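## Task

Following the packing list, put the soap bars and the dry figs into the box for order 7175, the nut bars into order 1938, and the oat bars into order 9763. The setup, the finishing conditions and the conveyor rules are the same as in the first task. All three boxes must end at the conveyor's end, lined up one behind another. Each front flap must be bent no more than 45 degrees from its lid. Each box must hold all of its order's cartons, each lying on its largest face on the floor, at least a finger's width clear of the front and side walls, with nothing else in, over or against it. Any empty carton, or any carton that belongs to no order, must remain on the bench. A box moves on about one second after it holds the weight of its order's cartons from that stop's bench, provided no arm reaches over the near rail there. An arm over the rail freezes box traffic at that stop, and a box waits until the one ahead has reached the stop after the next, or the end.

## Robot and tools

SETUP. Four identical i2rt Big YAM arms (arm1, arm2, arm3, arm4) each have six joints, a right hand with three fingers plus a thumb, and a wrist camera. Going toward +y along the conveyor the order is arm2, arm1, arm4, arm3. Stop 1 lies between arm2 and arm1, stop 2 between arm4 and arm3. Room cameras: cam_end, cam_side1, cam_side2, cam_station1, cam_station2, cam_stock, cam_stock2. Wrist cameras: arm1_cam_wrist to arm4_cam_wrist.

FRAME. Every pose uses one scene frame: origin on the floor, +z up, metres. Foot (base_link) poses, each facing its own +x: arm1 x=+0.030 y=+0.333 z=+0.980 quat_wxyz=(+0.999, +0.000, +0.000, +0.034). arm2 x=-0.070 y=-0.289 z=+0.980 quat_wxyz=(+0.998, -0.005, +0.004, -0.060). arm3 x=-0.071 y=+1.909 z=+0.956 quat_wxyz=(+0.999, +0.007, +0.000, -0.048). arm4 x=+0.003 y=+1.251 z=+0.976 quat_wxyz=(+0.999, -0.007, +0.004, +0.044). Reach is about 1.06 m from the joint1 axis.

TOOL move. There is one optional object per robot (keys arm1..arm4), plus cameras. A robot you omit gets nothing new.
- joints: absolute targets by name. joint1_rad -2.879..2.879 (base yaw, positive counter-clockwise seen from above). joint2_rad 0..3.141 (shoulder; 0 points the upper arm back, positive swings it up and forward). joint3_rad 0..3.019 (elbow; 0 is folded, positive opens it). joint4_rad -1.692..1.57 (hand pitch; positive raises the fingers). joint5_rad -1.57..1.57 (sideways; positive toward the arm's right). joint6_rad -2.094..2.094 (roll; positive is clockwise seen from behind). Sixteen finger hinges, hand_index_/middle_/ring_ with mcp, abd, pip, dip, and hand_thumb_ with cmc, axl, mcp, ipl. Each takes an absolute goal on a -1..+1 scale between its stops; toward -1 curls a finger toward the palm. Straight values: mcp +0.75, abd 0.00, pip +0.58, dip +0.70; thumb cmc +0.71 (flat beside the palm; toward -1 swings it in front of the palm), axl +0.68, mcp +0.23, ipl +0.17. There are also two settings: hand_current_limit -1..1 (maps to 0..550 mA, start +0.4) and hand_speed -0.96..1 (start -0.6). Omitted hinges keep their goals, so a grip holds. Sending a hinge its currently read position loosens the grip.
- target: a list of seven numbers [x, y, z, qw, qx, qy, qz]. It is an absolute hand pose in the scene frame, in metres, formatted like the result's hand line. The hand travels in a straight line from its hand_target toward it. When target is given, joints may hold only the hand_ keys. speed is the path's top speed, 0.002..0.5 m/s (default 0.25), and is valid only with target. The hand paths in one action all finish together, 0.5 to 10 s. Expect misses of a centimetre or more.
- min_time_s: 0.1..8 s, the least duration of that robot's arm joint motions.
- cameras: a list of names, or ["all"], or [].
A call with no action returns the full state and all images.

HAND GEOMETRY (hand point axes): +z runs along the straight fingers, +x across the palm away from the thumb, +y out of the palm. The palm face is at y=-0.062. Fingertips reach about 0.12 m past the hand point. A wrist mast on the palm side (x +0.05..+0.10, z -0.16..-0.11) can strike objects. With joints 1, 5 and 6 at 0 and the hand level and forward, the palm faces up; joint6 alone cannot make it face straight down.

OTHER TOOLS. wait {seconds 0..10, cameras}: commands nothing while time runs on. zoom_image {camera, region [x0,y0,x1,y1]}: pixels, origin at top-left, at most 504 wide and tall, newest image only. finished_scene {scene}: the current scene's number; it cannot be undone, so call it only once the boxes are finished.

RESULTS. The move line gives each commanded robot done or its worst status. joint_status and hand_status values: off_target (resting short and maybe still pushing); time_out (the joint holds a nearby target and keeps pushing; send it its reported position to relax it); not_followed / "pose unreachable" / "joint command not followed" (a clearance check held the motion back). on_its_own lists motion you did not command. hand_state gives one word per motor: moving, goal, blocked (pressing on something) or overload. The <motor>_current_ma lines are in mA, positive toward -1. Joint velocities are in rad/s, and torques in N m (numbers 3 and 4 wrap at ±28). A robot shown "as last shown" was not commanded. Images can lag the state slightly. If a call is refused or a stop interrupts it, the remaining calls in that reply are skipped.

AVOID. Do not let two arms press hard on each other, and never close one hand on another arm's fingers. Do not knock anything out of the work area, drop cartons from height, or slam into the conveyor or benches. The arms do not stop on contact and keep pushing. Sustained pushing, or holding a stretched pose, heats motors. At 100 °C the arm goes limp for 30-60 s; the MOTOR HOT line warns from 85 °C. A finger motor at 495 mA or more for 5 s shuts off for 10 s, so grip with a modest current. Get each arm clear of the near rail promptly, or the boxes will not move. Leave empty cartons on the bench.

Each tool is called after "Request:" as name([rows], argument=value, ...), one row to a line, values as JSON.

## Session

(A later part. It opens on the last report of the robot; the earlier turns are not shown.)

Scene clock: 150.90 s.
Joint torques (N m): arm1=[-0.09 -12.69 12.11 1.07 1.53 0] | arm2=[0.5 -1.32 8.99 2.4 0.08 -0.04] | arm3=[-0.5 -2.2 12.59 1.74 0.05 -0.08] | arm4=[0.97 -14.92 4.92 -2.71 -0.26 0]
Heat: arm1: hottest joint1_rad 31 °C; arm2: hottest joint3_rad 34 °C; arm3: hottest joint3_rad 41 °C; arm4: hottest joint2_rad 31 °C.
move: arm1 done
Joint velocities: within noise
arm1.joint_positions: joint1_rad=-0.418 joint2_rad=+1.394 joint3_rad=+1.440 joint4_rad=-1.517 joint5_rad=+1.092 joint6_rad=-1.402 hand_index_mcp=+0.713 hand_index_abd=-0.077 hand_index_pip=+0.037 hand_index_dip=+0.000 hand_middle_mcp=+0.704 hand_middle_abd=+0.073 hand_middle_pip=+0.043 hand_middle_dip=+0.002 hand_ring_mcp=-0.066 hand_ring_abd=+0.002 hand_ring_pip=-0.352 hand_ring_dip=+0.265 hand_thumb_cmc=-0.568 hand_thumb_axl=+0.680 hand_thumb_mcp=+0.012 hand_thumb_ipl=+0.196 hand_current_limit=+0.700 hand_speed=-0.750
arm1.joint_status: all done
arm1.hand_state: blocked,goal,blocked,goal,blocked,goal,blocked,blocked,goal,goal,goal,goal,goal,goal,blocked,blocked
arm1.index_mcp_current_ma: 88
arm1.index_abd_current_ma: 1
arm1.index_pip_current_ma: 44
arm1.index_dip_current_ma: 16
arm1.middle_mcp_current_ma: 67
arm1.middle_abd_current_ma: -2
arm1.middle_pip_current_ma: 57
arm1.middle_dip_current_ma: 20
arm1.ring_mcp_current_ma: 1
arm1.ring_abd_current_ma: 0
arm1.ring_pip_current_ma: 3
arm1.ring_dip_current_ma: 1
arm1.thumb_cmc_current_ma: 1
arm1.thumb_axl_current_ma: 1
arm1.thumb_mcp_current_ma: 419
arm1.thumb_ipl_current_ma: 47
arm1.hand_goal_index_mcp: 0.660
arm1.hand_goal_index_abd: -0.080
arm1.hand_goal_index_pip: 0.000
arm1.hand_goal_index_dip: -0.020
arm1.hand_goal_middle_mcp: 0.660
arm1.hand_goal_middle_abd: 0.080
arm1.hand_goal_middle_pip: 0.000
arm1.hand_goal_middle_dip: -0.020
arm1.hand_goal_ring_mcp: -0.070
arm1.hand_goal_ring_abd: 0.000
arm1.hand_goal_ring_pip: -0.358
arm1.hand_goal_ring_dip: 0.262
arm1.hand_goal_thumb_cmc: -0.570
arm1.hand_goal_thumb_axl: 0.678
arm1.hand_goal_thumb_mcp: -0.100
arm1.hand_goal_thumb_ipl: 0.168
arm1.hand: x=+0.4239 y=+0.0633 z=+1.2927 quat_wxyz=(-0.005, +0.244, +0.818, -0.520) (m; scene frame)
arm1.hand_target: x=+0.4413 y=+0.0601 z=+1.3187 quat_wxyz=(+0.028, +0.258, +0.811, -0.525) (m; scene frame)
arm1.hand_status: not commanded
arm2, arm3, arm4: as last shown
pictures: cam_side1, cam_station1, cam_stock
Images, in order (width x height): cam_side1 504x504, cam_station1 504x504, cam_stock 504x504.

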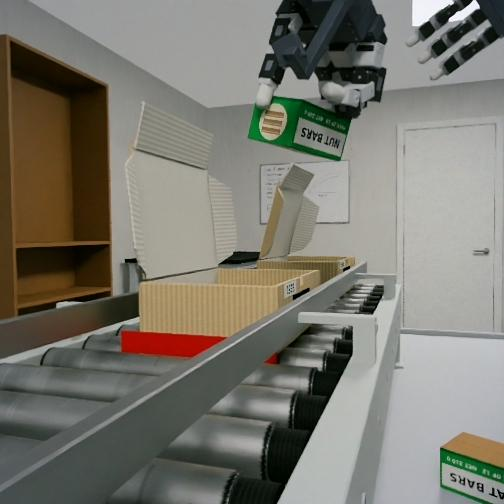

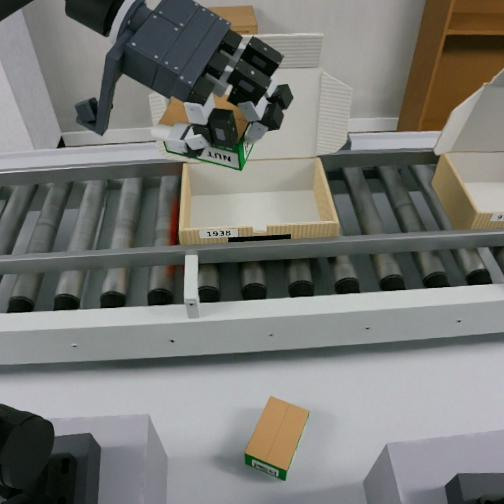

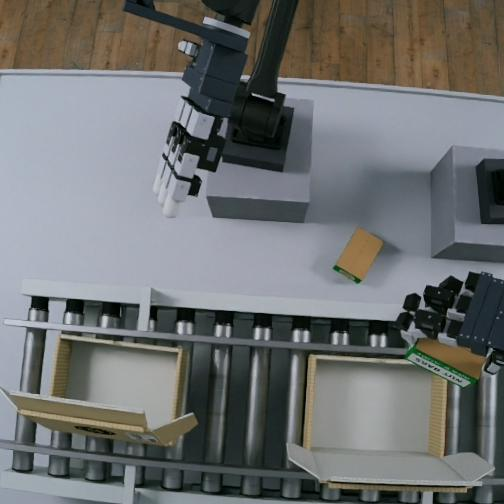

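Request:
move(arm1={"target":[0.51,0.02,1.22,-0.016,0.072,0.837,-0.542],"speed":0.12,"joints":{"hand_ring_mcp":0.98,"hand_ring_pip":0.9,"hand_ring_dip":0.9}})

Request:
move(arm1={"target":[0.56,0.030,1.17,-0.016,0.07,0.838,-0.542],"speed":0.08}, cameras=["cam_side1","cam_station1","cam_stock"])

Scene clock: 153.97 s.
Joint torques (N m): arm1=[-1.9 -17.49 8.31 1.8 1.21 -0.18] | arm2=[0.32 -1.26 9.07 2.37 0.07 -0.03] | arm3=[-0.62 -2.2 12.74 1.61 0.06 -0.06] | arm4=[0.73 -14.8 4.9 -2.71 -0.26 -0.02]
Heat: arm1: hottest joint1_rad 31 °C; arm2: hottest joint3_rad 34 °C; arm3: hottest joint3_rad 42 °C; arm4: hottest joint2_rad 31 °C.
move: arm1 done
Joint velocities: within noise
arm1.joint_positions: joint1_rad=-0.437 joint2_rad=+1.569 joint3_rad=+1.419 joint4_rad=-0.930 joint5_rad=+1.076 joint6_rad=-2.078 hand_index_mcp=+0.713 hand_index_abd=-0.077 hand_index_pip=+0.037 hand_index_dip=+0.000 hand_middle_mcp=+0.704 hand_middle_abd=+0.073 hand_middle_pip=+0.043 hand_middle_dip=+0.002 hand_ring_mcp=+0.961 hand_ring_abd=+0.002 hand_ring_pip=+0.893 hand_ring_dip=+0.897 hand_thumb_cmc=-0.564 hand_thumb_axl=+0.680 hand_thumb_mcp=+0.012 hand_thumb_ipl=+0.196 hand_current_limit=+0.700 hand_speed=-0.750
arm1.joint_status: all done
arm1.hand_state: blocked,goal,blocked,goal,blocked,goal,blocked,blocked,goal,goal,goal,goal,goal,goal,blocked,blocked
arm1.index_mcp_current_ma: 88
arm1.index_abd_current_ma: 1
arm1.index_pip_current_ma: 44
arm1.index_dip_current_ma: 16
arm1.middle_mcp_current_ma: 67
arm1.middle_abd_current_ma: -2
arm1.middle_pip_current_ma: 57
arm1.middle_dip_current_ma: 20
arm1.ring_mcp_current_ma: -17
arm1.ring_abd_current_ma: 0
arm1.ring_pip_current_ma: -3
arm1.ring_dip_current_ma: -1
arm1.thumb_cmc_current_ma: 3
arm1.thumb_axl_current_ma: 1
arm1.thumb_mcp_current_ma: 419
arm1.thumb_ipl_current_ma: 48
arm1.hand_goal_index_mcp: 0.660
arm1.hand_goal_index_abd: -0.080
arm1.hand_goal_index_pip: 0.000
arm1.hand_goal_index_dip: -0.020
arm1.hand_goal_middle_mcp: 0.660
arm1.hand_goal_middle_abd: 0.080
arm1.hand_goal_middle_pip: 0.000
arm1.hand_goal_middle_dip: -0.020
arm1.hand_goal_ring_mcp: 0.980
arm1.hand_goal_ring_abd: 0.000
arm1.hand_goal_ring_pip: 0.900
arm1.hand_goal_ring_dip: 0.900
arm1.hand_goal_thumb_cmc: -0.570
arm1.hand_goal_thumb_axl: 0.678
arm1.hand_goal_thumb_mcp: -0.100
arm1.hand_goal_thumb_ipl: 0.168
arm1.hand: x=+0.5088 y=+0.0266 z=+1.2177 quat_wxyz=(-0.022, +0.067, +0.840, -0.538) (m; scene frame)
arm1.hand_target: x=+0.5099 y=+0.0202 z=+1.2200 quat_wxyz=(-0.017, +0.074, +0.837, -0.541) (m; scene frame)
arm1.hand_status: done (0.007 m and 1.1 deg from the pose sent, 0.121 m and 20.1 deg at the start; a joint's target at an end of its range on 23 of 76 steps)
arm2, arm3, arm4: as last shown
pictures: none

Scene clock: 155.50 s.
Joint torques (N m): arm1=[-0.21 -19.14 11.49 1.39 1.51 0.01] | arm2=[0.38 -1.26 9.01 2.4 0.08 -0.04] | arm3=[-0.85 -1.73 12.59 1.54 0.06 -0.03] | arm4=[0.91 -14.8 4.93 -2.71 -0.26 -0.01]
Heat: arm1: hottest joint1_rad 31 °C; arm2: hottest joint3_rad 34 °C; arm3: hottest joint3_rad 42 °C; arm4: hottest joint2_rad 31 °C.
move: arm1 off_target
Joint velocities: within noise
arm1.joint_positions: joint1_rad=-0.403 joint2_rad=+1.707 joint3_rad=+1.419 joint4_rad=-0.908 joint5_rad=+1.090 joint6_rad=-2.019 hand_index_mcp=+0.713 hand_index_abd=-0.077 hand_index_pip=+0.037 hand_index_dip=+0.000 hand_middle_mcp=+0.704 hand_middle_abd=+0.073 hand_middle_pip=+0.043 hand_middle_dip=+0.002 hand_ring_mcp=+0.961 hand_ring_abd=+0.002 hand_ring_pip=+0.893 hand_ring_dip=+0.897 hand_thumb_cmc=-0.562 hand_thumb_axl=+0.680 hand_thumb_mcp=+0.012 hand_thumb_ipl=+0.196 hand_current_limit=+0.700 hand_speed=-0.750
arm1.joint_status: not commanded
arm1.hand_state: blocked,goal,blocked,goal,blocked,goal,blocked,blocked,goal,goal,goal,goal,goal,goal,blocked,blocked
arm1.index_mcp_current_ma: 88
arm1.index_abd_current_ma: 1
arm1.index_pip_current_ma: 44
arm1.index_dip_current_ma: 16
arm1.middle_mcp_current_ma: 66
arm1.middle_abd_current_ma: -2
arm1.middle_pip_current_ma: 57
arm1.middle_dip_current_ma: 20
arm1.ring_mcp_current_ma: -17
arm1.ring_abd_current_ma: 0
arm1.ring_pip_current_ma: -3
arm1.ring_dip_current_ma: -1
arm1.thumb_cmc_current_ma: 4
arm1.thumb_axl_current_ma: 1
arm1.thumb_mcp_current_ma: 419
arm1.thumb_ipl_current_ma: 48
arm1.hand_goal_index_mcp: 0.660
arm1.hand_goal_index_abd: -0.080
arm1.hand_goal_index_pip: 0.000
arm1.hand_goal_index_dip: -0.020
arm1.hand_goal_middle_mcp: 0.660
arm1.hand_goal_middle_abd: 0.080
arm1.hand_goal_middle_pip: 0.000
arm1.hand_goal_middle_dip: -0.020
arm1.hand_goal_ring_mcp: 0.980
arm1.hand_goal_ring_abd: 0.000
arm1.hand_goal_ring_pip: 0.900
arm1.hand_goal_ring_dip: 0.900
arm1.hand_goal_thumb_cmc: -0.570
arm1.hand_goal_thumb_axl: 0.678
arm1.hand_goal_thumb_mcp: -0.100
arm1.hand_goal_thumb_ipl: 0.168
arm1.hand: x=+0.5365 y=+0.0354 z=+1.1468 quat_wxyz=(-0.047, +0.049, +0.844, -0.531) (m; scene frame)
arm1.hand_target: x=+0.5583 y=+0.0309 z=+1.1705 quat_wxyz=(-0.016, +0.070, +0.838, -0.541) (m; scene frame)
arm1.hand_status: off_target (0.033 m and 4.6 deg from the pose sent, 0.070 m and 0.9 deg at the start)
arm2.joint_positions: joint1_rad=-0.124 joint2_rad=+0.644 joint3_rad=+1.406 joint4_rad=-1.239 joint5_rad=+0.070 joint6_rad=+1.094 hand_index_mcp=+0.755 hand_index_abd=+0.000 hand_index_pip=+0.577 hand_index_dip=+0.696 hand_middle_mcp=+0.755 hand_middle_abd=+0.000 hand_middle_pip=+0.577 hand_middle_dip=+0.696 hand_ring_mcp=+0.755 hand_ring_abd=+0.000 hand_ring_pip=+0.577 hand_ring_dip=+0.696 hand_thumb_cmc=+0.715 hand_thumb_axl=+0.677 hand_thumb_mcp=+0.226 hand_thumb_ipl=+0.168 hand_current_limit=+0.400 hand_speed=-0.600
arm2.joint_status: not commanded
arm2.hand_state: goal,goal,overload,goal,goal,goal,goal,goal,goal,goal,goal,goal,goal,goal,goal,goal
arm2.index_mcp_current_ma: 0
arm2.index_abd_current_ma: 0
arm2.index_pip_current_ma: 0
arm2.index_dip_current_ma: 0
arm2.middle_mcp_current_ma: 0
arm2.middle_abd_current_ma: 0
arm2.middle_pip_current_ma: 0
arm2.middle_dip_current_ma: 0
arm2.ring_mcp_current_ma: 0
arm2.ring_abd_current_ma: 0
arm2.ring_pip_current_ma: 0
arm2.ring_dip_current_ma: 0
arm2.thumb_cmc_current_ma: 0
arm2.thumb_axl_current_ma: 0
arm2.thumb_mcp_current_ma: 0
arm2.thumb_ipl_current_ma: 0
arm2.hand_goal_index_mcp: 0.754
arm2.hand_goal_index_abd: 0.000
arm2.hand_goal_index_pip: 0.576
arm2.hand_goal_index_dip: 0.696
arm2.hand_goal_middle_mcp: 0.754
arm2.hand_goal_middle_abd: 0.000
arm2.hand_goal_middle_pip: 0.576
arm2.hand_goal_middle_dip: 0.696
arm2.hand_goal_ring_mcp: 0.754
arm2.hand_goal_ring_abd: 0.000
arm2.hand_goal_ring_pip: 0.576
arm2.hand_goal_ring_dip: 0.696
arm2.hand_goal_thumb_cmc: 0.714
arm2.hand_goal_thumb_axl: 0.678
arm2.hand_goal_thumb_mcp: 0.226
arm2.hand_goal_thumb_ipl: 0.168
arm2.hand: x=+0.1623 y=-0.4413 z=+1.5615 quat_wxyz=(+0.215, +0.851, +0.084, +0.472) (m; scene frame)
arm2.hand_target: x=+0.1589 y=-0.4403 z=+1.5764 quat_wxyz=(+0.220, +0.842, +0.083, +0.486) (m; scene frame)
arm2.hand_status: not commanded
arm3.joint_positions: joint1_rad=+0.273 joint2_rad=+0.833 joint3_rad=+1.000 joint4_rad=-1.428 joint5_rad=-0.004 joint6_rad=+0.007 hand_index_mcp=+0.860 hand_index_abd=+0.001 hand_index_pip=-0.355 hand_index_dip=+0.265 hand_middle_mcp=+0.860 hand_middle_abd=+0.001 hand_middle_pip=-0.355 hand_middle_dip=+0.265 hand_ring_mcp=+0.974 hand_ring_abd=+0.001 hand_ring_pip=+0.897 hand_ring_dip=+0.897 hand_thumb_cmc=-0.568 hand_thumb_axl=+0.677 hand_thumb_mcp=+0.078 hand_thumb_ipl=+0.168 hand_current_limit=+0.700 hand_speed=-0.750
arm3.joint_status: not commanded
arm3.hand_state: goal,goal,goal,goal,goal,goal,goal,goal,goal,goal,goal,goal,goal,goal,goal,goal
arm3.index_mcp_current_ma: 0
arm3.index_abd_current_ma: 0
arm3.index_pip_current_ma: 2
arm3.index_dip_current_ma: 2
arm3.middle_mcp_current_ma: 0
arm3.middle_abd_current_ma: 0
arm3.middle_pip_current_ma: 2
arm3.middle_dip_current_ma: 2
arm3.ring_mcp_current_ma: -6
arm3.ring_abd_current_ma: 0
arm3.ring_pip_current_ma: -2
arm3.ring_dip_current_ma: -2
arm3.thumb_cmc_current_ma: 1
arm3.thumb_axl_current_ma: 0
arm3.thumb_mcp_current_ma: -2
arm3.thumb_ipl_current_ma: 0
arm3.hand_goal_index_mcp: 0.860
arm3.hand_goal_index_abd: 0.000
arm3.hand_goal_index_pip: -0.358
arm3.hand_goal_index_dip: 0.262
arm3.hand_goal_middle_mcp: 0.860
arm3.hand_goal_middle_abd: 0.000
arm3.hand_goal_middle_pip: -0.358
arm3.hand_goal_middle_dip: 0.262
arm3.hand_goal_ring_mcp: 0.980
arm3.hand_goal_ring_abd: 0.000
arm3.hand_goal_ring_pip: 0.900
arm3.hand_goal_ring_dip: 0.900
arm3.hand_goal_thumb_cmc: -0.570
arm3.hand_goal_thumb_axl: 0.678
arm3.hand_goal_thumb_mcp: 0.080
arm3.hand_goal_thumb_ipl: 0.168
arm3.hand: x=+0.2775 y=+1.9435 z=+1.2663 quat_wxyz=(+0.093, +0.637, +0.755, +0.125) (m; scene frame)
arm3.hand_target: x=+0.2848 y=+1.9476 z=+1.2983 quat_wxyz=(+0.117, +0.628, +0.755, +0.152) (m; scene frame)
arm3.hand_status: not commanded
arm4.joint_positions: joint1_rad=+1.030 joint2_rad=+2.231 joint3_rad=+1.334 joint4_rad=-1.680 joint5_rad=-0.290 joint6_rad=+0.171 hand_index_mcp=+0.855 hand_index_abd=+0.000 hand_index_pip=-0.355 hand_index_dip=+0.265 hand_middle_mcp=+0.855 hand_middle_abd=+0.000 hand_middle_pip=-0.356 hand_middle_dip=+0.266 hand_ring_mcp=+0.973 hand_ring_abd=+0.000 hand_ring_pip=+0.896 hand_ring_dip=+0.897 hand_thumb_cmc=-0.568 hand_thumb_axl=+0.677 hand_thumb_mcp=+0.078 hand_thumb_ipl=+0.168 hand_current_limit=+0.700 hand_speed=-0.750
arm4.joint_status: not commanded
arm4.hand_state: goal,goal,goal,goal,goal,goal,goal,goal,goal,goal,goal,goal,goal,goal,goal,goal
arm4.index_mcp_current_ma: -18
arm4.index_abd_current_ma: 1
arm4.index_pip_current_ma: 8
arm4.index_dip_current_ma: 9
arm4.middle_mcp_current_ma: -18
arm4.middle_abd_current_ma: 1
arm4.middle_pip_current_ma: 7
arm4.middle_dip_current_ma: 12
arm4.ring_mcp_current_ma: -25
arm4.ring_abd_current_ma: 1
arm4.ring_pip_current_ma: -12
arm4.ring_dip_current_ma: -8
arm4.thumb_cmc_current_ma: 8
arm4.thumb_axl_current_ma: -2
arm4.thumb_mcp_current_ma: -10
arm4.thumb_ipl_current_ma: -1
arm4.hand_goal_index_mcp: 0.860
arm4.hand_goal_index_abd: 0.000
arm4.hand_goal_index_pip: -0.358
arm4.hand_goal_index_dip: 0.262
arm4.hand_goal_middle_mcp: 0.860
arm4.hand_goal_middle_abd: 0.000
arm4.hand_goal_middle_pip: -0.358
arm4.hand_goal_middle_dip: 0.262
arm4.hand_goal_ring_mcp: 0.980
arm4.hand_goal_ring_abd: 0.000
arm4.hand_goal_ring_pip: 0.900
arm4.hand_goal_ring_dip: 0.900
arm4.hand_goal_thumb_cmc: -0.570
arm4.hand_goal_thumb_axl: 0.678
arm4.hand_goal_thumb_mcp: 0.080
arm4.hand_goal_thumb_ipl: 0.168
arm4.hand: x=+0.1548 y=+1.5941 z=+0.8572 quat_wxyz=(-0.193, +0.332, +0.799, -0.462) (m; scene frame)
arm4.hand_target: x=+0.1498 y=+1.5964 z=+0.8497 quat_wxyz=(-0.195, +0.324, +0.796, -0.472) (m; scene frame)
arm4.hand_status: not commanded
pictures: cam_side1, cam_station1, cam_stock
Images, in order (width x height): cam_side1 504x504, cam_station1 504x504, cam_stock 504x504.

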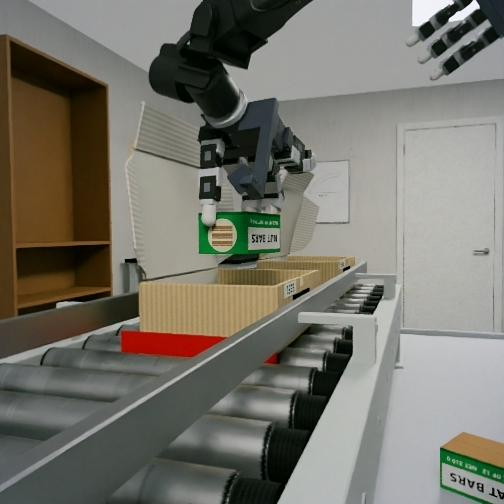

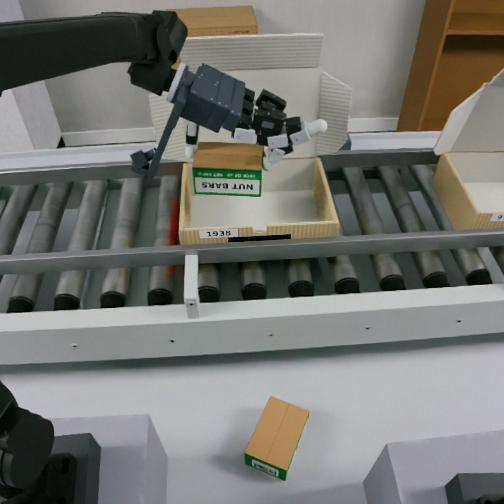

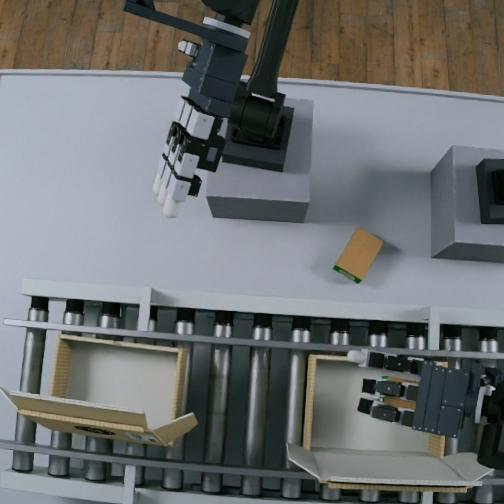

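Request:
move(arm1={"target": [0.572, 0.033, 1.12, -0.016, 0.07, 0.838, -0.542], "speed": 0.08}, cameras=["cam_station1", "cam_side1"])

Scene clock: 158.20 s.
Joint torques (N m): arm1=[-0.21 -19.96 8.51 1.61 1.5 0.07] | arm2=[0.56 -1.08 9.02 2.4 0.08 -0.02] | arm3=[-1.14 -1.79 12.49 1.69 0.05 -0.06] | arm4=[0.91 -14.86 4.93 -2.7 -0.25 -0.01]
Heat: arm1: hottest joint1_rad 31 °C; arm2: hottest joint3_rad 34 °C; arm3: hottest joint3_rad 42 °C; arm4: hottest joint2_rad 31 °C.
move: arm1 off_target
Joint velocities: within noise
arm1.joint_positions: joint1_rad=-0.393 joint2_rad=+1.777 joint3_rad=+1.419 joint4_rad=-0.820 joint5_rad=+1.095 joint6_rad=-1.996 hand_index_mcp=+0.713 hand_index_abd=-0.077 hand_index_pip=+0.037 hand_index_dip=+0.000 hand_middle_mcp=+0.704 hand_middle_abd=+0.073 hand_middle_pip=+0.043 hand_middle_dip=+0.002 hand_ring_mcp=+0.961 hand_ring_abd=+0.002 hand_ring_pip=+0.893 hand_ring_dip=+0.897 hand_thumb_cmc=-0.562 hand_thumb_axl=+0.680 hand_thumb_mcp=+0.012 hand_thumb_ipl=+0.196 hand_current_limit=+0.700 hand_speed=-0.750
arm1.joint_status: not commanded
arm1.hand_state: blocked,goal,blocked,goal,blocked,goal,blocked,blocked,goal,goal,goal,goal,goal,goal,blocked,blocked
arm1.index_mcp_current_ma: 88
arm1.index_abd_current_ma: 1
arm1.index_pip_current_ma: 44
arm1.index_dip_current_ma: 16
arm1.middle_mcp_current_ma: 66
arm1.middle_abd_current_ma: -2
arm1.middle_pip_current_ma: 57
arm1.middle_dip_current_ma: 20
arm1.ring_mcp_current_ma: -17
arm1.ring_abd_current_ma: 0
arm1.ring_pip_current_ma: -3
arm1.ring_dip_current_ma: -1
arm1.thumb_cmc_current_ma: 4
arm1.thumb_axl_current_ma: 1
arm1.thumb_mcp_current_ma: 419
arm1.thumb_ipl_current_ma: 48
arm1.hand_goal_index_mcp: 0.660
arm1.hand_goal_index_abd: -0.080
arm1.hand_goal_index_pip: 0.000
arm1.hand_goal_index_dip: -0.020
arm1.hand_goal_middle_mcp: 0.660
arm1.hand_goal_middle_abd: 0.080
arm1.hand_goal_middle_pip: 0.000
arm1.hand_goal_middle_dip: -0.020
arm1.hand_goal_ring_mcp: 0.980
arm1.hand_goal_ring_abd: 0.000
arm1.hand_goal_ring_pip: 0.900
arm1.hand_goal_ring_dip: 0.900
arm1.hand_goal_thumb_cmc: -0.570
arm1.hand_goal_thumb_axl: 0.678
arm1.hand_goal_thumb_mcp: -0.100
arm1.hand_goal_thumb_ipl: 0.168
arm1.hand: x=+0.5605 y=+0.0325 z=+1.1146 quat_wxyz=(-0.032, +0.060, +0.842, -0.536) (m; scene frame)
arm1.hand_target: x=+0.5717 y=+0.0331 z=+1.1201 quat_wxyz=(-0.016, +0.070, +0.838, -0.541) (m; scene frame)
arm1.hand_status: off_target (0.013 m and 2.3 deg from the pose sent, 0.045 m and 4.6 deg at the start)
arm2, arm3, arm4: as last shown
pictures: cam_side1, cam_station1
Images, in order (width x height): cam_side1 504x504, cam_station1 504x504.

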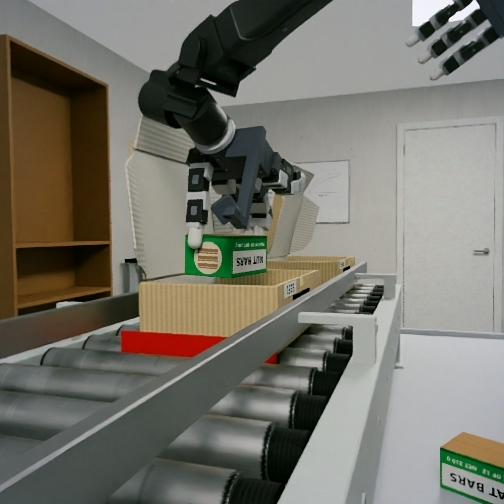

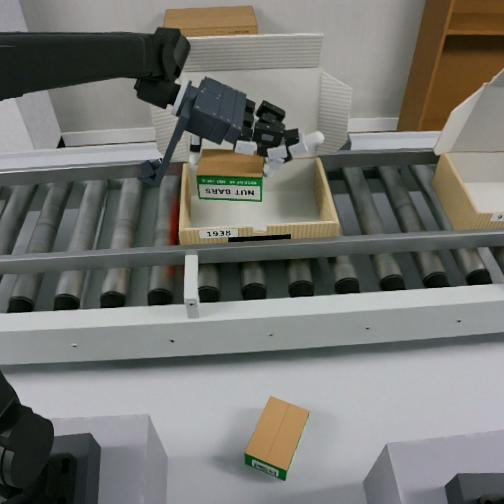

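Request:
move(arm1={"target": [0.590, 0.040, 1.078, -0.012, 0.07, 0.838, -0.542], "speed": 0.06}, cameras=["cam_station1", "cam_side1"])

Request:
zoom_image(camera="cam_station1", region=[130, 60, 380, 310])

Request:
zoom_image(camera="cam_side1", region=[110, 100, 360, 350])

Scene clock: 159.83 s.
Joint torques (N m): arm1=[-0.26 -20.78 8.1 1.5 1.51 0.05] | arm2=[0.62 -1.03 8.98 2.41 0.07 -0.04] | arm3=[-0.97 -1.79 12.57 1.8 0.07 -0.07] | arm4=[0.91 -14.86 4.93 -2.74 -0.26 -0.02]
Heat: arm1: hottest joint1_rad 31 °C; arm2: hottest joint3_rad 34 °C; arm3: hottest joint3_rad 42 °C; arm4: hottest joint2_rad 31 °C.
move: arm1 done
Joint velocities: within noise
arm1.joint_positions: joint1_rad=-0.373 joint2_rad=+1.852 joint3_rad=+1.419 joint4_rad=-0.762 joint5_rad=+1.100 joint6_rad=-1.962 hand_index_mcp=+0.713 hand_index_abd=-0.077 hand_index_pip=+0.037 hand_index_dip=+0.000 hand_middle_mcp=+0.704 hand_middle_abd=+0.073 hand_middle_pip=+0.043 hand_middle_dip=+0.002 hand_ring_mcp=+0.961 hand_ring_abd=+0.002 hand_ring_pip=+0.893 hand_ring_dip=+0.897 hand_thumb_cmc=-0.562 hand_thumb_axl=+0.680 hand_thumb_mcp=+0.012 hand_thumb_ipl=+0.196 hand_current_limit=+0.700 hand_speed=-0.750
arm1.joint_status: not commanded
arm1.hand_state: blocked,goal,blocked,goal,blocked,goal,blocked,blocked,goal,goal,goal,goal,goal,goal,blocked,blocked
arm1.index_mcp_current_ma: 88
arm1.index_abd_current_ma: 1
arm1.index_pip_current_ma: 44
arm1.index_dip_current_ma: 16
arm1.middle_mcp_current_ma: 66
arm1.middle_abd_current_ma: -2
arm1.middle_pip_current_ma: 57
arm1.middle_dip_current_ma: 20
arm1.ring_mcp_current_ma: -17
arm1.ring_abd_current_ma: 0
arm1.ring_pip_current_ma: -3
arm1.ring_dip_current_ma: -1
arm1.thumb_cmc_current_ma: 4
arm1.thumb_axl_current_ma: 1
arm1.thumb_mcp_current_ma: 419
arm1.thumb_ipl_current_ma: 48
arm1.hand_goal_index_mcp: 0.660
arm1.hand_goal_index_abd: -0.080
arm1.hand_goal_index_pip: 0.000
arm1.hand_goal_index_dip: -0.020
arm1.hand_goal_middle_mcp: 0.660
arm1.hand_goal_middle_abd: 0.080
arm1.hand_goal_middle_pip: 0.000
arm1.hand_goal_middle_dip: -0.020
arm1.hand_goal_ring_mcp: 0.980
arm1.hand_goal_ring_abd: 0.000
arm1.hand_goal_ring_pip: 0.900
arm1.hand_goal_ring_dip: 0.900
arm1.hand_goal_thumb_cmc: -0.570
arm1.hand_goal_thumb_axl: 0.678
arm1.hand_goal_thumb_mcp: -0.100
arm1.hand_goal_thumb_ipl: 0.168
arm1.hand: x=+0.5799 y=+0.0387 z=+1.0761 quat_wxyz=(-0.026, +0.061, +0.841, -0.537) (m; scene frame)
arm1.hand_target: x=+0.5897 y=+0.0401 z=+1.0782 quat_wxyz=(-0.012, +0.070, +0.838, -0.542) (m; scene frame)
arm1.hand_status: done (0.010 m and 2.0 deg from the pose sent, 0.048 m and 2.7 deg at the start)
arm2, arm3, arm4: as last shown
pictures: cam_side1, cam_station1
Images, in order (width x height): cam_side1 504x504, cam_station1 504x504.

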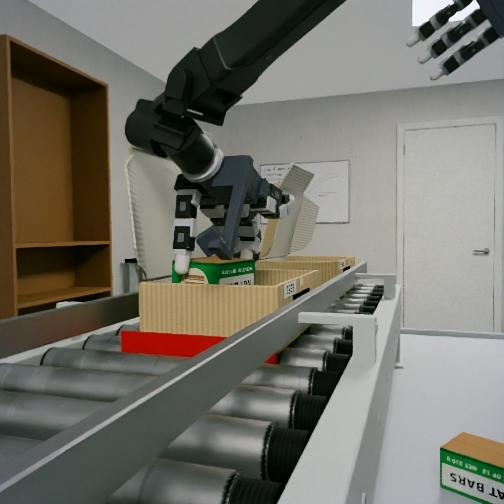

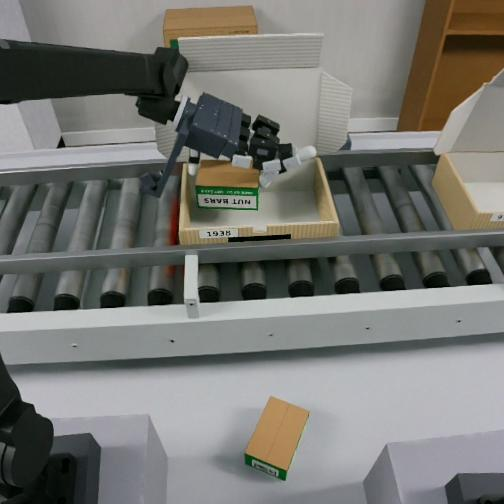

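Scaled by 2.016 from the camera's 504x504 image, which has a finer 720x720 frame.

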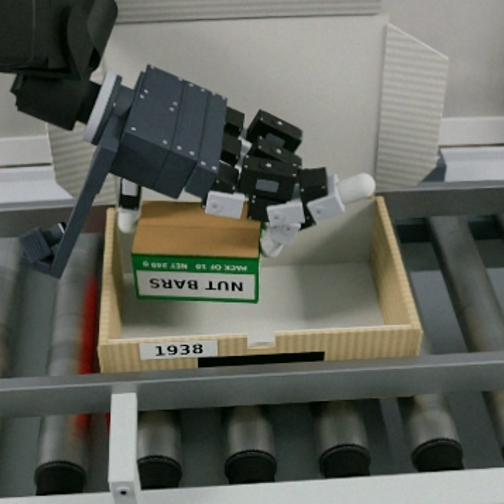

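Scaled by 2.016 from the camera's 504x504 image, which has a finer 720x720 frame.

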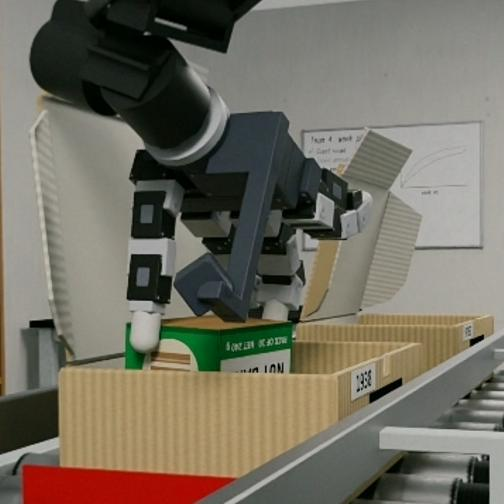

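Request:
move(arm1={"target": [0.588, 0.032, 1.052, -0.012, 0.07, 0.838, -0.542], "speed": 0.05}, cameras=["cam_station1", "cam_side1"])

Request:
zoom_image(camera="cam_station1", region=[130, 60, 380, 310])

Request:
zoom_image(camera="cam_side1", region=[110, 130, 330, 350])

Scene clock: 161.20 s.
Joint torques (N m): arm1=[-1.38 -21.01 7.45 1.54 1.29 -0.09] | arm2=[0.26 -1.32 9.02 2.37 0.09 -0.02] | arm3=[-0.32 -2.14 12.59 1.68 0.05 -0.07] | arm4=[0.97 -14.86 4.9 -2.7 -0.25 -0.02]
Heat: arm1: hottest joint1_rad 31 °C; arm2: hottest joint3_rad 34 °C; arm3: hottest joint3_rad 42 °C; arm4: hottest joint2_rad 31 °C.
move: arm1 done
Joint velocities: within noise
arm1.joint_positions: joint1_rad=-0.373 joint2_rad=+1.881 joint3_rad=+1.391 joint4_rad=-0.674 joint5_rad=+1.099 joint6_rad=-1.971 hand_index_mcp=+0.713 hand_index_abd=-0.077 hand_index_pip=+0.037 hand_index_dip=+0.000 hand_middle_mcp=+0.704 hand_middle_abd=+0.073 hand_middle_pip=+0.043 hand_middle_dip=+0.002 hand_ring_mcp=+0.961 hand_ring_abd=+0.002 hand_ring_pip=+0.893 hand_ring_dip=+0.897 hand_thumb_cmc=-0.562 hand_thumb_axl=+0.680 hand_thumb_mcp=+0.012 hand_thumb_ipl=+0.196 hand_current_limit=+0.700 hand_speed=-0.750
arm1.joint_status: not commanded
arm1.hand_state: blocked,goal,blocked,goal,blocked,goal,blocked,blocked,goal,goal,goal,goal,goal,goal,blocked,blocked
arm1.index_mcp_current_ma: 88
arm1.index_abd_current_ma: 1
arm1.index_pip_current_ma: 44
arm1.index_dip_current_ma: 16
arm1.middle_mcp_current_ma: 66
arm1.middle_abd_current_ma: -2
arm1.middle_pip_current_ma: 57
arm1.middle_dip_current_ma: 20
arm1.ring_mcp_current_ma: -17
arm1.ring_abd_current_ma: 0
arm1.ring_pip_current_ma: -3
arm1.ring_dip_current_ma: -1
arm1.thumb_cmc_current_ma: 4
arm1.thumb_axl_current_ma: 1
arm1.thumb_mcp_current_ma: 419
arm1.thumb_ipl_current_ma: 48
arm1.hand_goal_index_mcp: 0.660
arm1.hand_goal_index_abd: -0.080
arm1.hand_goal_index_pip: 0.000
arm1.hand_goal_index_dip: -0.020
arm1.hand_goal_middle_mcp: 0.660
arm1.hand_goal_middle_abd: 0.080
arm1.hand_goal_middle_pip: 0.000
arm1.hand_goal_middle_dip: -0.020
arm1.hand_goal_ring_mcp: 0.980
arm1.hand_goal_ring_abd: 0.000
arm1.hand_goal_ring_pip: 0.900
arm1.hand_goal_ring_dip: 0.900
arm1.hand_goal_thumb_cmc: -0.570
arm1.hand_goal_thumb_axl: 0.678
arm1.hand_goal_thumb_mcp: -0.100
arm1.hand_goal_thumb_ipl: 0.168
arm1.hand: x=+0.5861 y=+0.0369 z=+1.0542 quat_wxyz=(-0.015, +0.065, +0.839, -0.539) (m; scene frame)
arm1.hand_target: x=+0.5878 y=+0.0320 z=+1.0520 quat_wxyz=(-0.012, +0.070, +0.838, -0.542) (m; scene frame)
arm1.hand_status: done (0.006 m and 0.7 deg from the pose sent, 0.026 m and 2.0 deg at the start)
arm2, arm3, arm4: as last shown
pictures: cam_side1, cam_station1
Images, in order (width x height): cam_side1 504x504, cam_station1 504x504.

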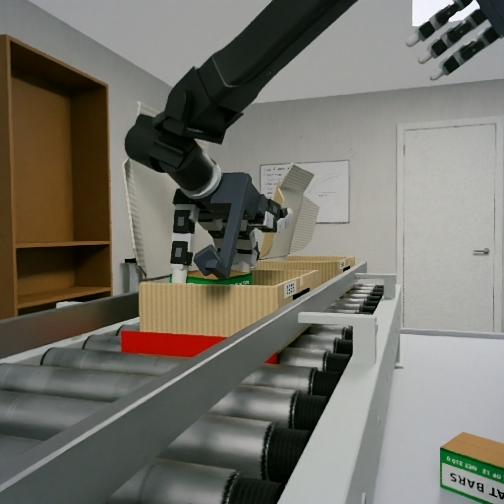

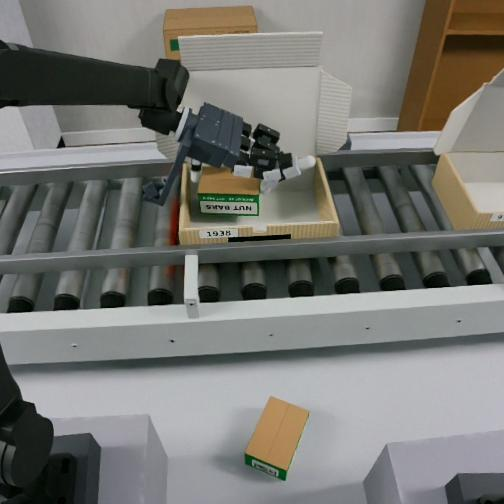

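Scaled by 2.016 from the camera's 504x504 image, which has a finer 720x720 frame.

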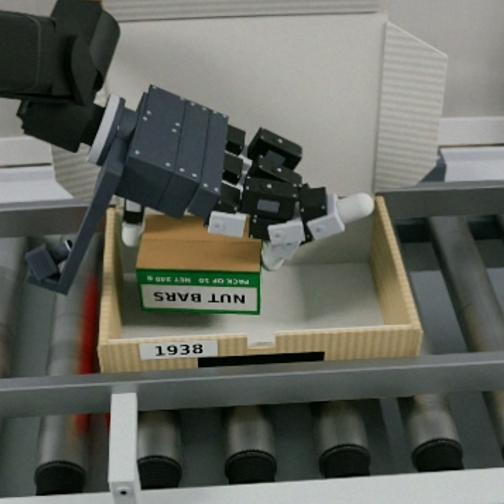

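Scaled by 2.291 from the camera's 504x504 image, which has a finer 720x720 frame.

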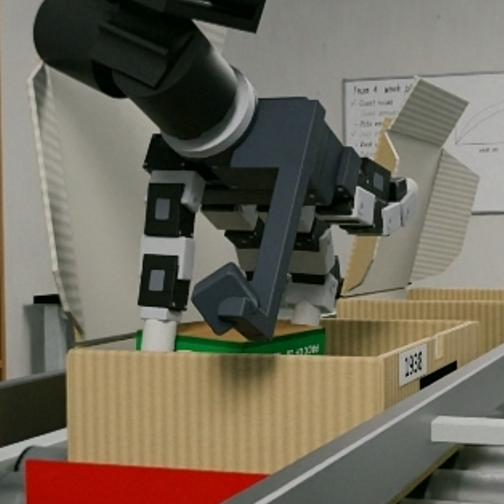

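Request:
move(arm1={"target": [0.584, 0.026, 1.038, -0.012, 0.07, 0.838, -0.542], "speed": 0.05}, cameras=["cam_station1", "cam_side1"])

Request:
zoom_image(camera="cam_station1", region=[130, 60, 380, 310])

Request:
zoom_image(camera="cam_side1", region=[110, 130, 330, 350])

Scene clock: 162.50 s.
Joint torques (N m): arm1=[-1.85 -20.66 7.36 1.74 1.26 -0.11] | arm2=[0.21 -1.2 8.99 2.41 0.09 -0.03] | arm3=[-0.15 -2.02 12.55 1.68 0.06 -0.08] | arm4=[0.85 -14.86 4.89 -2.71 -0.25 -0.01]
Heat: arm1: hottest joint1_rad 31 °C; arm2: hottest joint3_rad 34 °C; arm3: hottest joint3_rad 42 °C; arm4: hottest joint2_rad 31 °C.
move: arm1 done
Joint velocities: within noise
arm1.joint_positions: joint1_rad=-0.382 joint2_rad=+1.891 joint3_rad=+1.364 joint4_rad=-0.614 joint5_rad=+1.095 joint6_rad=-1.995 hand_index_mcp=+0.713 hand_index_abd=-0.077 hand_index_pip=+0.037 hand_index_dip=+0.000 hand_middle_mcp=+0.704 hand_middle_abd=+0.073 hand_middle_pip=+0.043 hand_middle_dip=+0.002 hand_ring_mcp=+0.961 hand_ring_abd=+0.002 hand_ring_pip=+0.893 hand_ring_dip=+0.897 hand_thumb_cmc=-0.562 hand_thumb_axl=+0.680 hand_thumb_mcp=+0.012 hand_thumb_ipl=+0.196 hand_current_limit=+0.700 hand_speed=-0.750
arm1.joint_status: not commanded
arm1.hand_state: blocked,goal,blocked,goal,blocked,goal,blocked,blocked,goal,goal,goal,goal,goal,goal,blocked,blocked
arm1.index_mcp_current_ma: 88
arm1.index_abd_current_ma: 1
arm1.index_pip_current_ma: 44
arm1.index_dip_current_ma: 16
arm1.middle_mcp_current_ma: 66
arm1.middle_abd_current_ma: -2
arm1.middle_pip_current_ma: 57
arm1.middle_dip_current_ma: 20
arm1.ring_mcp_current_ma: -17
arm1.ring_abd_current_ma: 0
arm1.ring_pip_current_ma: -3
arm1.ring_dip_current_ma: -1
arm1.thumb_cmc_current_ma: 4
arm1.thumb_axl_current_ma: 1
arm1.thumb_mcp_current_ma: 419
arm1.thumb_ipl_current_ma: 48
arm1.hand_goal_index_mcp: 0.660
arm1.hand_goal_index_abd: -0.080
arm1.hand_goal_index_pip: 0.000
arm1.hand_goal_index_dip: -0.020
arm1.hand_goal_middle_mcp: 0.660
arm1.hand_goal_middle_abd: 0.080
arm1.hand_goal_middle_pip: 0.000
arm1.hand_goal_middle_dip: -0.020
arm1.hand_goal_ring_mcp: 0.980
arm1.hand_goal_ring_abd: 0.000
arm1.hand_goal_ring_pip: 0.900
arm1.hand_goal_ring_dip: 0.900
arm1.hand_goal_thumb_cmc: -0.570
arm1.hand_goal_thumb_axl: 0.678
arm1.hand_goal_thumb_mcp: -0.100
arm1.hand_goal_thumb_ipl: 0.168
arm1.hand: x=+0.5831 y=+0.0322 z=+1.0407 quat_wxyz=(-0.014, +0.065, +0.839, -0.540) (m; scene frame)
arm1.hand_target: x=+0.5838 y=+0.0260 z=+1.0379 quat_wxyz=(-0.012, +0.070, +0.838, -0.542) (m; scene frame)
arm1.hand_status: done (0.007 m and 0.7 deg from the pose sent, 0.020 m and 0.7 deg at the start)
arm2, arm3, arm4: as last shown
pictures: cam_side1, cam_station1
Images, in order (width x height): cam_side1 504x504, cam_station1 504x504.

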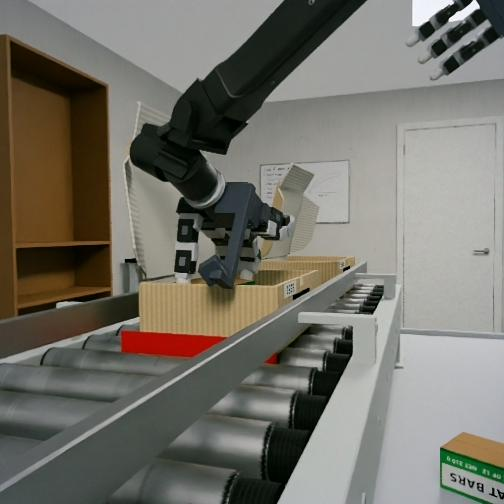

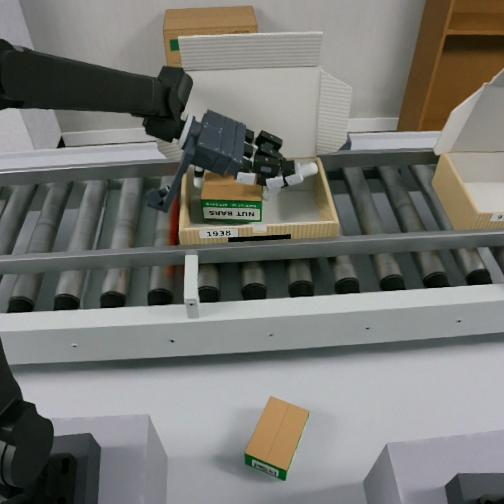

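Scaled by 2.016 from the camera's 504x504 image, which has a finer 720x720 frame.

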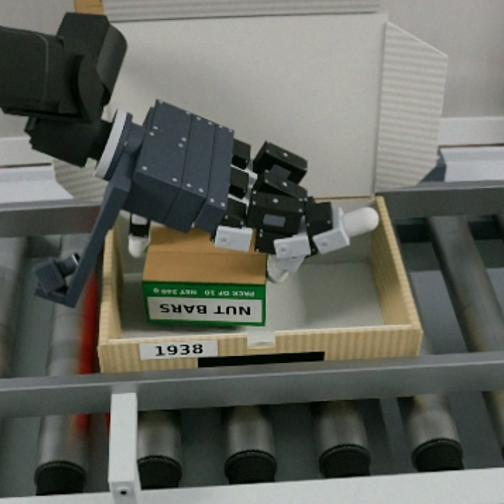

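Scaled by 2.291 from the camera's 504x504 image, which has a finer 720x720 frame.

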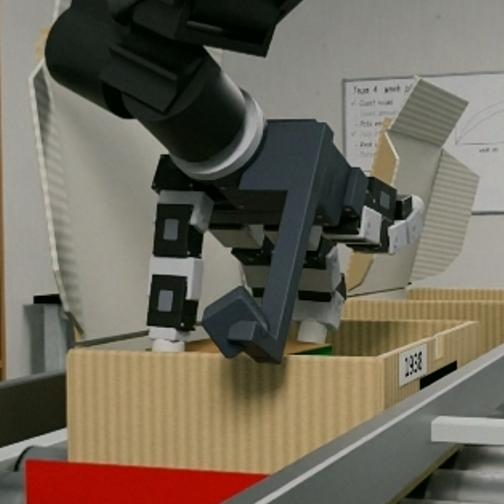

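Request:
move(arm1={"target": [0.580, 0.026, 1.029, -0.012, 0.07, 0.838, -0.542], "speed": 0.05}, cameras=["cam_station1"])

Request:
zoom_image(camera="cam_station1", region=[130, 60, 380, 310])

Scene clock: 163.77 s.
Joint torques (N m): arm1=[-1.85 -20.78 7.19 1.59 1.25 -0.12] | arm2=[0.38 -1.26 8.96 2.41 0.07 -0.05] | arm3=[-0.44 -1.79 12.55 1.66 0.06 -0.09] | arm4=[0.85 -14.8 4.92 -2.74 -0.25 -0.01]
Heat: arm1: hottest joint1_rad 31 °C; arm2: hottest joint3_rad 34 °C; arm3: hottest joint3_rad 42 °C; arm4: hottest joint2_rad 31 °C.
move: arm1 done
Joint velocities: within noise
arm1.joint_positions: joint1_rad=-0.384 joint2_rad=+1.892 joint3_rad=+1.343 joint4_rad=-0.584 joint5_rad=+1.094 joint6_rad=-2.000 hand_index_mcp=+0.713 hand_index_abd=-0.077 hand_index_pip=+0.037 hand_index_dip=+0.000 hand_middle_mcp=+0.704 hand_middle_abd=+0.073 hand_middle_pip=+0.043 hand_middle_dip=+0.002 hand_ring_mcp=+0.961 hand_ring_abd=+0.002 hand_ring_pip=+0.893 hand_ring_dip=+0.897 hand_thumb_cmc=-0.562 hand_thumb_axl=+0.680 hand_thumb_mcp=+0.012 hand_thumb_ipl=+0.196 hand_current_limit=+0.700 hand_speed=-0.750
arm1.joint_status: not commanded
arm1.hand_state: blocked,goal,blocked,goal,blocked,goal,blocked,blocked,goal,goal,goal,goal,goal,goal,blocked,blocked
arm1.index_mcp_current_ma: 88
arm1.index_abd_current_ma: 1
arm1.index_pip_current_ma: 44
arm1.index_dip_current_ma: 16
arm1.middle_mcp_current_ma: 66
arm1.middle_abd_current_ma: -2
arm1.middle_pip_current_ma: 57
arm1.middle_dip_current_ma: 20
arm1.ring_mcp_current_ma: -17
arm1.ring_abd_current_ma: 0
arm1.ring_pip_current_ma: -3
arm1.ring_dip_current_ma: -1
arm1.thumb_cmc_current_ma: 4
arm1.thumb_axl_current_ma: 1
arm1.thumb_mcp_current_ma: 419
arm1.thumb_ipl_current_ma: 48
arm1.hand_goal_index_mcp: 0.660
arm1.hand_goal_index_abd: -0.080
arm1.hand_goal_index_pip: 0.000
arm1.hand_goal_index_dip: -0.020
arm1.hand_goal_middle_mcp: 0.660
arm1.hand_goal_middle_abd: 0.080
arm1.hand_goal_middle_pip: 0.000
arm1.hand_goal_middle_dip: -0.020
arm1.hand_goal_ring_mcp: 0.980
arm1.hand_goal_ring_abd: 0.000
arm1.hand_goal_ring_pip: 0.900
arm1.hand_goal_ring_dip: 0.900
arm1.hand_goal_thumb_cmc: -0.570
arm1.hand_goal_thumb_axl: 0.678
arm1.hand_goal_thumb_mcp: -0.100
arm1.hand_goal_thumb_ipl: 0.168
arm1.hand: x=+0.5798 y=+0.0322 z=+1.0332 quat_wxyz=(-0.013, +0.065, +0.839, -0.540) (m; scene frame)
arm1.hand_target: x=+0.5800 y=+0.0261 z=+1.0292 quat_wxyz=(-0.012, +0.070, +0.838, -0.542) (m; scene frame)
arm1.hand_status: done (0.007 m and 0.6 deg from the pose sent, 0.014 m and 0.7 deg at the start)
arm2, arm3, arm4: as last shown
pictures: cam_station1
Images, in order (width x height): cam_station1 504x504.

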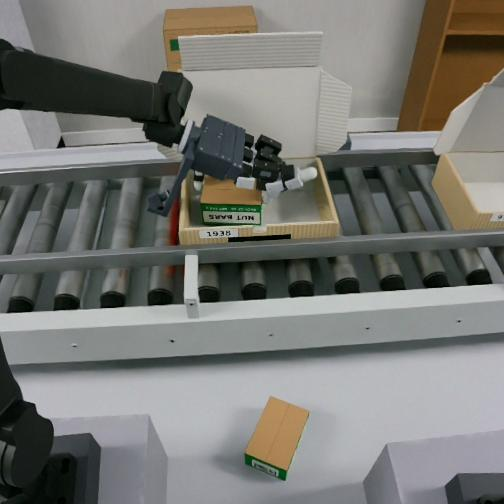

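Scaled by 2.016 from the camera's 504x504 image, which has a finer 720x720 frame.

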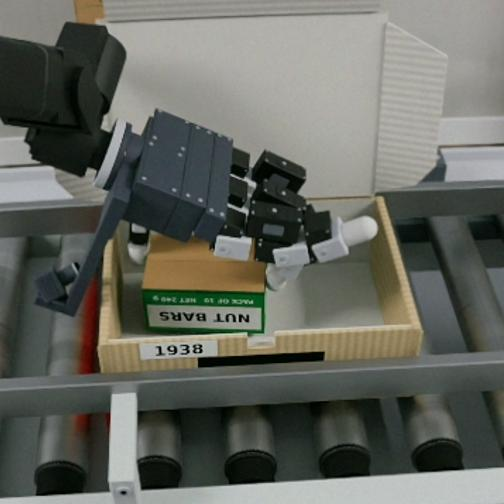

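Request:
move(arm1={"target": [0.578, 0.026, 1.021, -0.012, 0.07, 0.838, -0.542], "speed": 0.04}, cameras=["cam_station1"])

Request:
zoom_image(camera="cam_station1", region=[130, 60, 380, 310])

Scene clock: 164.90 s.
Joint torques (N m): arm1=[-1.73 -20.66 7.08 1.69 1.25 -0.12] | arm2=[0.26 -1.03 8.94 2.32 0.08 -0.03] | arm3=[-0.44 -1.61 12.45 1.62 0.04 -0.05] | arm4=[0.91 -14.86 4.9 -2.73 -0.26 0]
Heat: arm1: hottest joint1_rad 31 °C; arm2: hottest joint3_rad 34 °C; arm3: hottest joint3_rad 42 °C; arm4: hottest joint2_rad 31 °C.
move: arm1 done
Joint velocities: within noise
arm1.joint_positions: joint1_rad=-0.385 joint2_rad=+1.900 joint3_rad=+1.328 joint4_rad=-0.561 joint5_rad=+1.093 joint6_rad=-2.003 hand_index_mcp=+0.713 hand_index_abd=-0.077 hand_index_pip=+0.037 hand_index_dip=+0.000 hand_middle_mcp=+0.704 hand_middle_abd=+0.073 hand_middle_pip=+0.043 hand_middle_dip=+0.002 hand_ring_mcp=+0.961 hand_ring_abd=+0.002 hand_ring_pip=+0.893 hand_ring_dip=+0.897 hand_thumb_cmc=-0.562 hand_thumb_axl=+0.680 hand_thumb_mcp=+0.012 hand_thumb_ipl=+0.196 hand_current_limit=+0.700 hand_speed=-0.750
arm1.joint_status: not commanded
arm1.hand_state: blocked,goal,blocked,goal,blocked,goal,blocked,blocked,goal,goal,goal,goal,goal,goal,blocked,blocked
arm1.index_mcp_current_ma: 88
arm1.index_abd_current_ma: 1
arm1.index_pip_current_ma: 44
arm1.index_dip_current_ma: 16
arm1.middle_mcp_current_ma: 66
arm1.middle_abd_current_ma: -2
arm1.middle_pip_current_ma: 57
arm1.middle_dip_current_ma: 20
arm1.ring_mcp_current_ma: -17
arm1.ring_abd_current_ma: 0
arm1.ring_pip_current_ma: -3
arm1.ring_dip_current_ma: -1
arm1.thumb_cmc_current_ma: 4
arm1.thumb_axl_current_ma: 1
arm1.thumb_mcp_current_ma: 419
arm1.thumb_ipl_current_ma: 48
arm1.hand_goal_index_mcp: 0.660
arm1.hand_goal_index_abd: -0.080
arm1.hand_goal_index_pip: 0.000
arm1.hand_goal_index_dip: -0.020
arm1.hand_goal_middle_mcp: 0.660
arm1.hand_goal_middle_abd: 0.080
arm1.hand_goal_middle_pip: 0.000
arm1.hand_goal_middle_dip: -0.020
arm1.hand_goal_ring_mcp: 0.980
arm1.hand_goal_ring_abd: 0.000
arm1.hand_goal_ring_pip: 0.900
arm1.hand_goal_ring_dip: 0.900
arm1.hand_goal_thumb_cmc: -0.570
arm1.hand_goal_thumb_axl: 0.678
arm1.hand_goal_thumb_mcp: -0.100
arm1.hand_goal_thumb_ipl: 0.168
arm1.hand: x=+0.5779 y=+0.0327 z=+1.0245 quat_wxyz=(-0.013, +0.064, +0.839, -0.540) (m; scene frame)
arm1.hand_target: x=+0.5780 y=+0.0262 z=+1.0211 quat_wxyz=(-0.012, +0.070, +0.838, -0.542) (m; scene frame)
arm1.hand_status: done (0.008 m and 0.7 deg from the pose sent, 0.014 m and 0.6 deg at the start)
arm2, arm3, arm4: as last shown
pictures: cam_station1
Images, in order (width x height): cam_station1 504x504.

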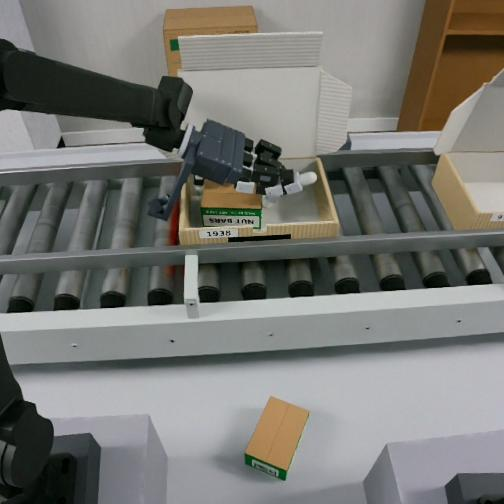

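Scaled by 2.016 from the camera's 504x504 image, which has a finer 720x720 frame.

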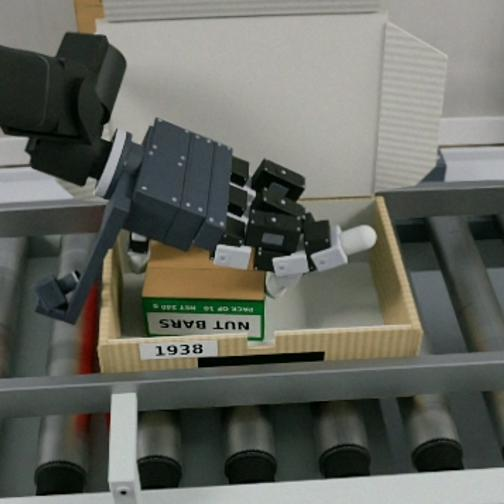

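Request:
move(arm1={"target": [0.576, 0.026, 1.014, -0.012, 0.07, 0.838, -0.542], "speed": 0.04}, cameras=["cam_station1", "cam_side1"])

Request:
zoom_image(camera="cam_station1", region=[130, 60, 380, 310])

Request:
zoom_image(camera="cam_side1", region=[110, 130, 330, 350])

Scene clock: 166.13 s.
Joint torques (N m): arm1=[-2.02 -20.25 6.84 1.72 1.22 -0.1] | arm2=[0.67 -1.44 9.05 2.32 0.1 -0.02] | arm3=[-0.26 -1.61 12.6 1.7 0.07 -0.09] | arm4=[0.79 -14.86 4.93 -2.74 -0.26 0]
Heat: arm1: hottest joint1_rad 31 °C; arm2: hottest joint3_rad 34 °C; arm3: hottest joint3_rad 42 °C; arm4: hottest joint2_rad 31 °C.
move: arm1 done
Joint velocities: within noise
arm1.joint_positions: joint1_rad=-0.385 joint2_rad=+1.900 joint3_rad=+1.318 joint4_rad=-0.540 joint5_rad=+1.093 joint6_rad=-2.006 hand_index_mcp=+0.710 hand_index_abd=-0.077 hand_index_pip=+0.037 hand_index_dip=+0.003 hand_middle_mcp=+0.704 hand_middle_abd=+0.073 hand_middle_pip=+0.043 hand_middle_dip=+0.002 hand_ring_mcp=+0.961 hand_ring_abd=+0.002 hand_ring_pip=+0.893 hand_ring_dip=+0.897 hand_thumb_cmc=-0.562 hand_thumb_axl=+0.680 hand_thumb_mcp=+0.012 hand_thumb_ipl=+0.196 hand_current_limit=+0.700 hand_speed=-0.750
arm1.joint_status: not commanded
arm1.hand_state: blocked,goal,blocked,blocked,blocked,goal,blocked,blocked,goal,goal,goal,goal,goal,goal,blocked,blocked
arm1.index_mcp_current_ma: 82
arm1.index_abd_current_ma: 1
arm1.index_pip_current_ma: 44
arm1.index_dip_current_ma: 22
arm1.middle_mcp_current_ma: 66
arm1.middle_abd_current_ma: -2
arm1.middle_pip_current_ma: 57
arm1.middle_dip_current_ma: 20
arm1.ring_mcp_current_ma: -17
arm1.ring_abd_current_ma: 0
arm1.ring_pip_current_ma: -3
arm1.ring_dip_current_ma: -1
arm1.thumb_cmc_current_ma: 4
arm1.thumb_axl_current_ma: 1
arm1.thumb_mcp_current_ma: 419
arm1.thumb_ipl_current_ma: 48
arm1.hand_goal_index_mcp: 0.660
arm1.hand_goal_index_abd: -0.080
arm1.hand_goal_index_pip: 0.000
arm1.hand_goal_index_dip: -0.020
arm1.hand_goal_middle_mcp: 0.660
arm1.hand_goal_middle_abd: 0.080
arm1.hand_goal_middle_pip: 0.000
arm1.hand_goal_middle_dip: -0.020
arm1.hand_goal_ring_mcp: 0.980
arm1.hand_goal_ring_abd: 0.000
arm1.hand_goal_ring_pip: 0.900
arm1.hand_goal_ring_dip: 0.900
arm1.hand_goal_thumb_cmc: -0.570
arm1.hand_goal_thumb_axl: 0.678
arm1.hand_goal_thumb_mcp: -0.100
arm1.hand_goal_thumb_ipl: 0.168
arm1.hand: x=+0.5778 y=+0.0324 z=+1.0221 quat_wxyz=(-0.010, +0.066, +0.838, -0.541) (m; scene frame)
arm1.hand_target: x=+0.5759 y=+0.0261 z=+1.0142 quat_wxyz=(-0.012, +0.070, +0.838, -0.542) (m; scene frame)
arm1.hand_status: done (0.010 m and 0.6 deg from the pose sent, 0.012 m and 0.7 deg at the start)
arm2, arm3, arm4: as last shown
pictures: cam_side1, cam_station1
Images, in order (width x height): cam_side1 504x504, cam_station1 504x504.

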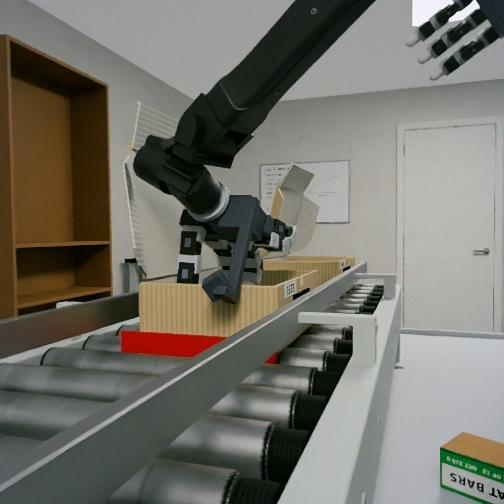

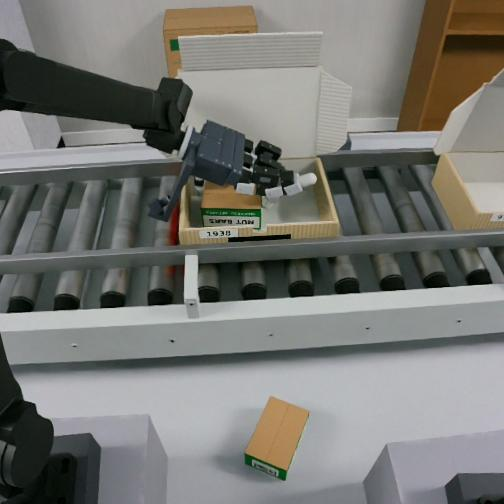

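Scaled by 2.016 from the camera's 504x504 image, which has a finer 720x720 frame.

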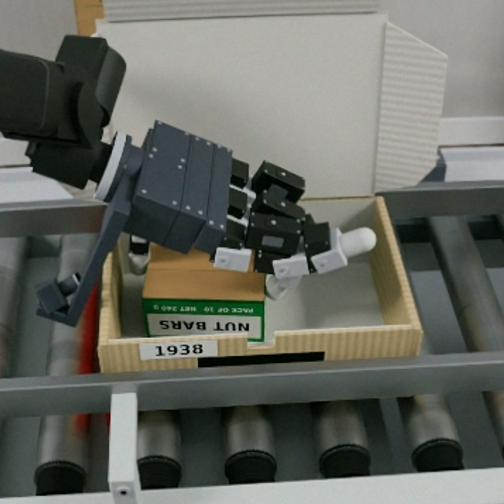

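Scaled by 2.291 from the camera's 504x504 image, which has a finer 720x720 frame.

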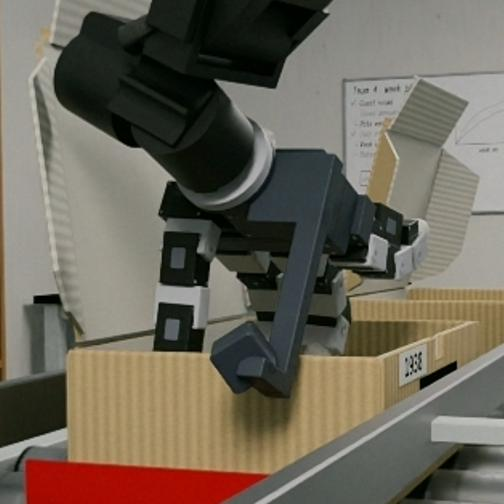

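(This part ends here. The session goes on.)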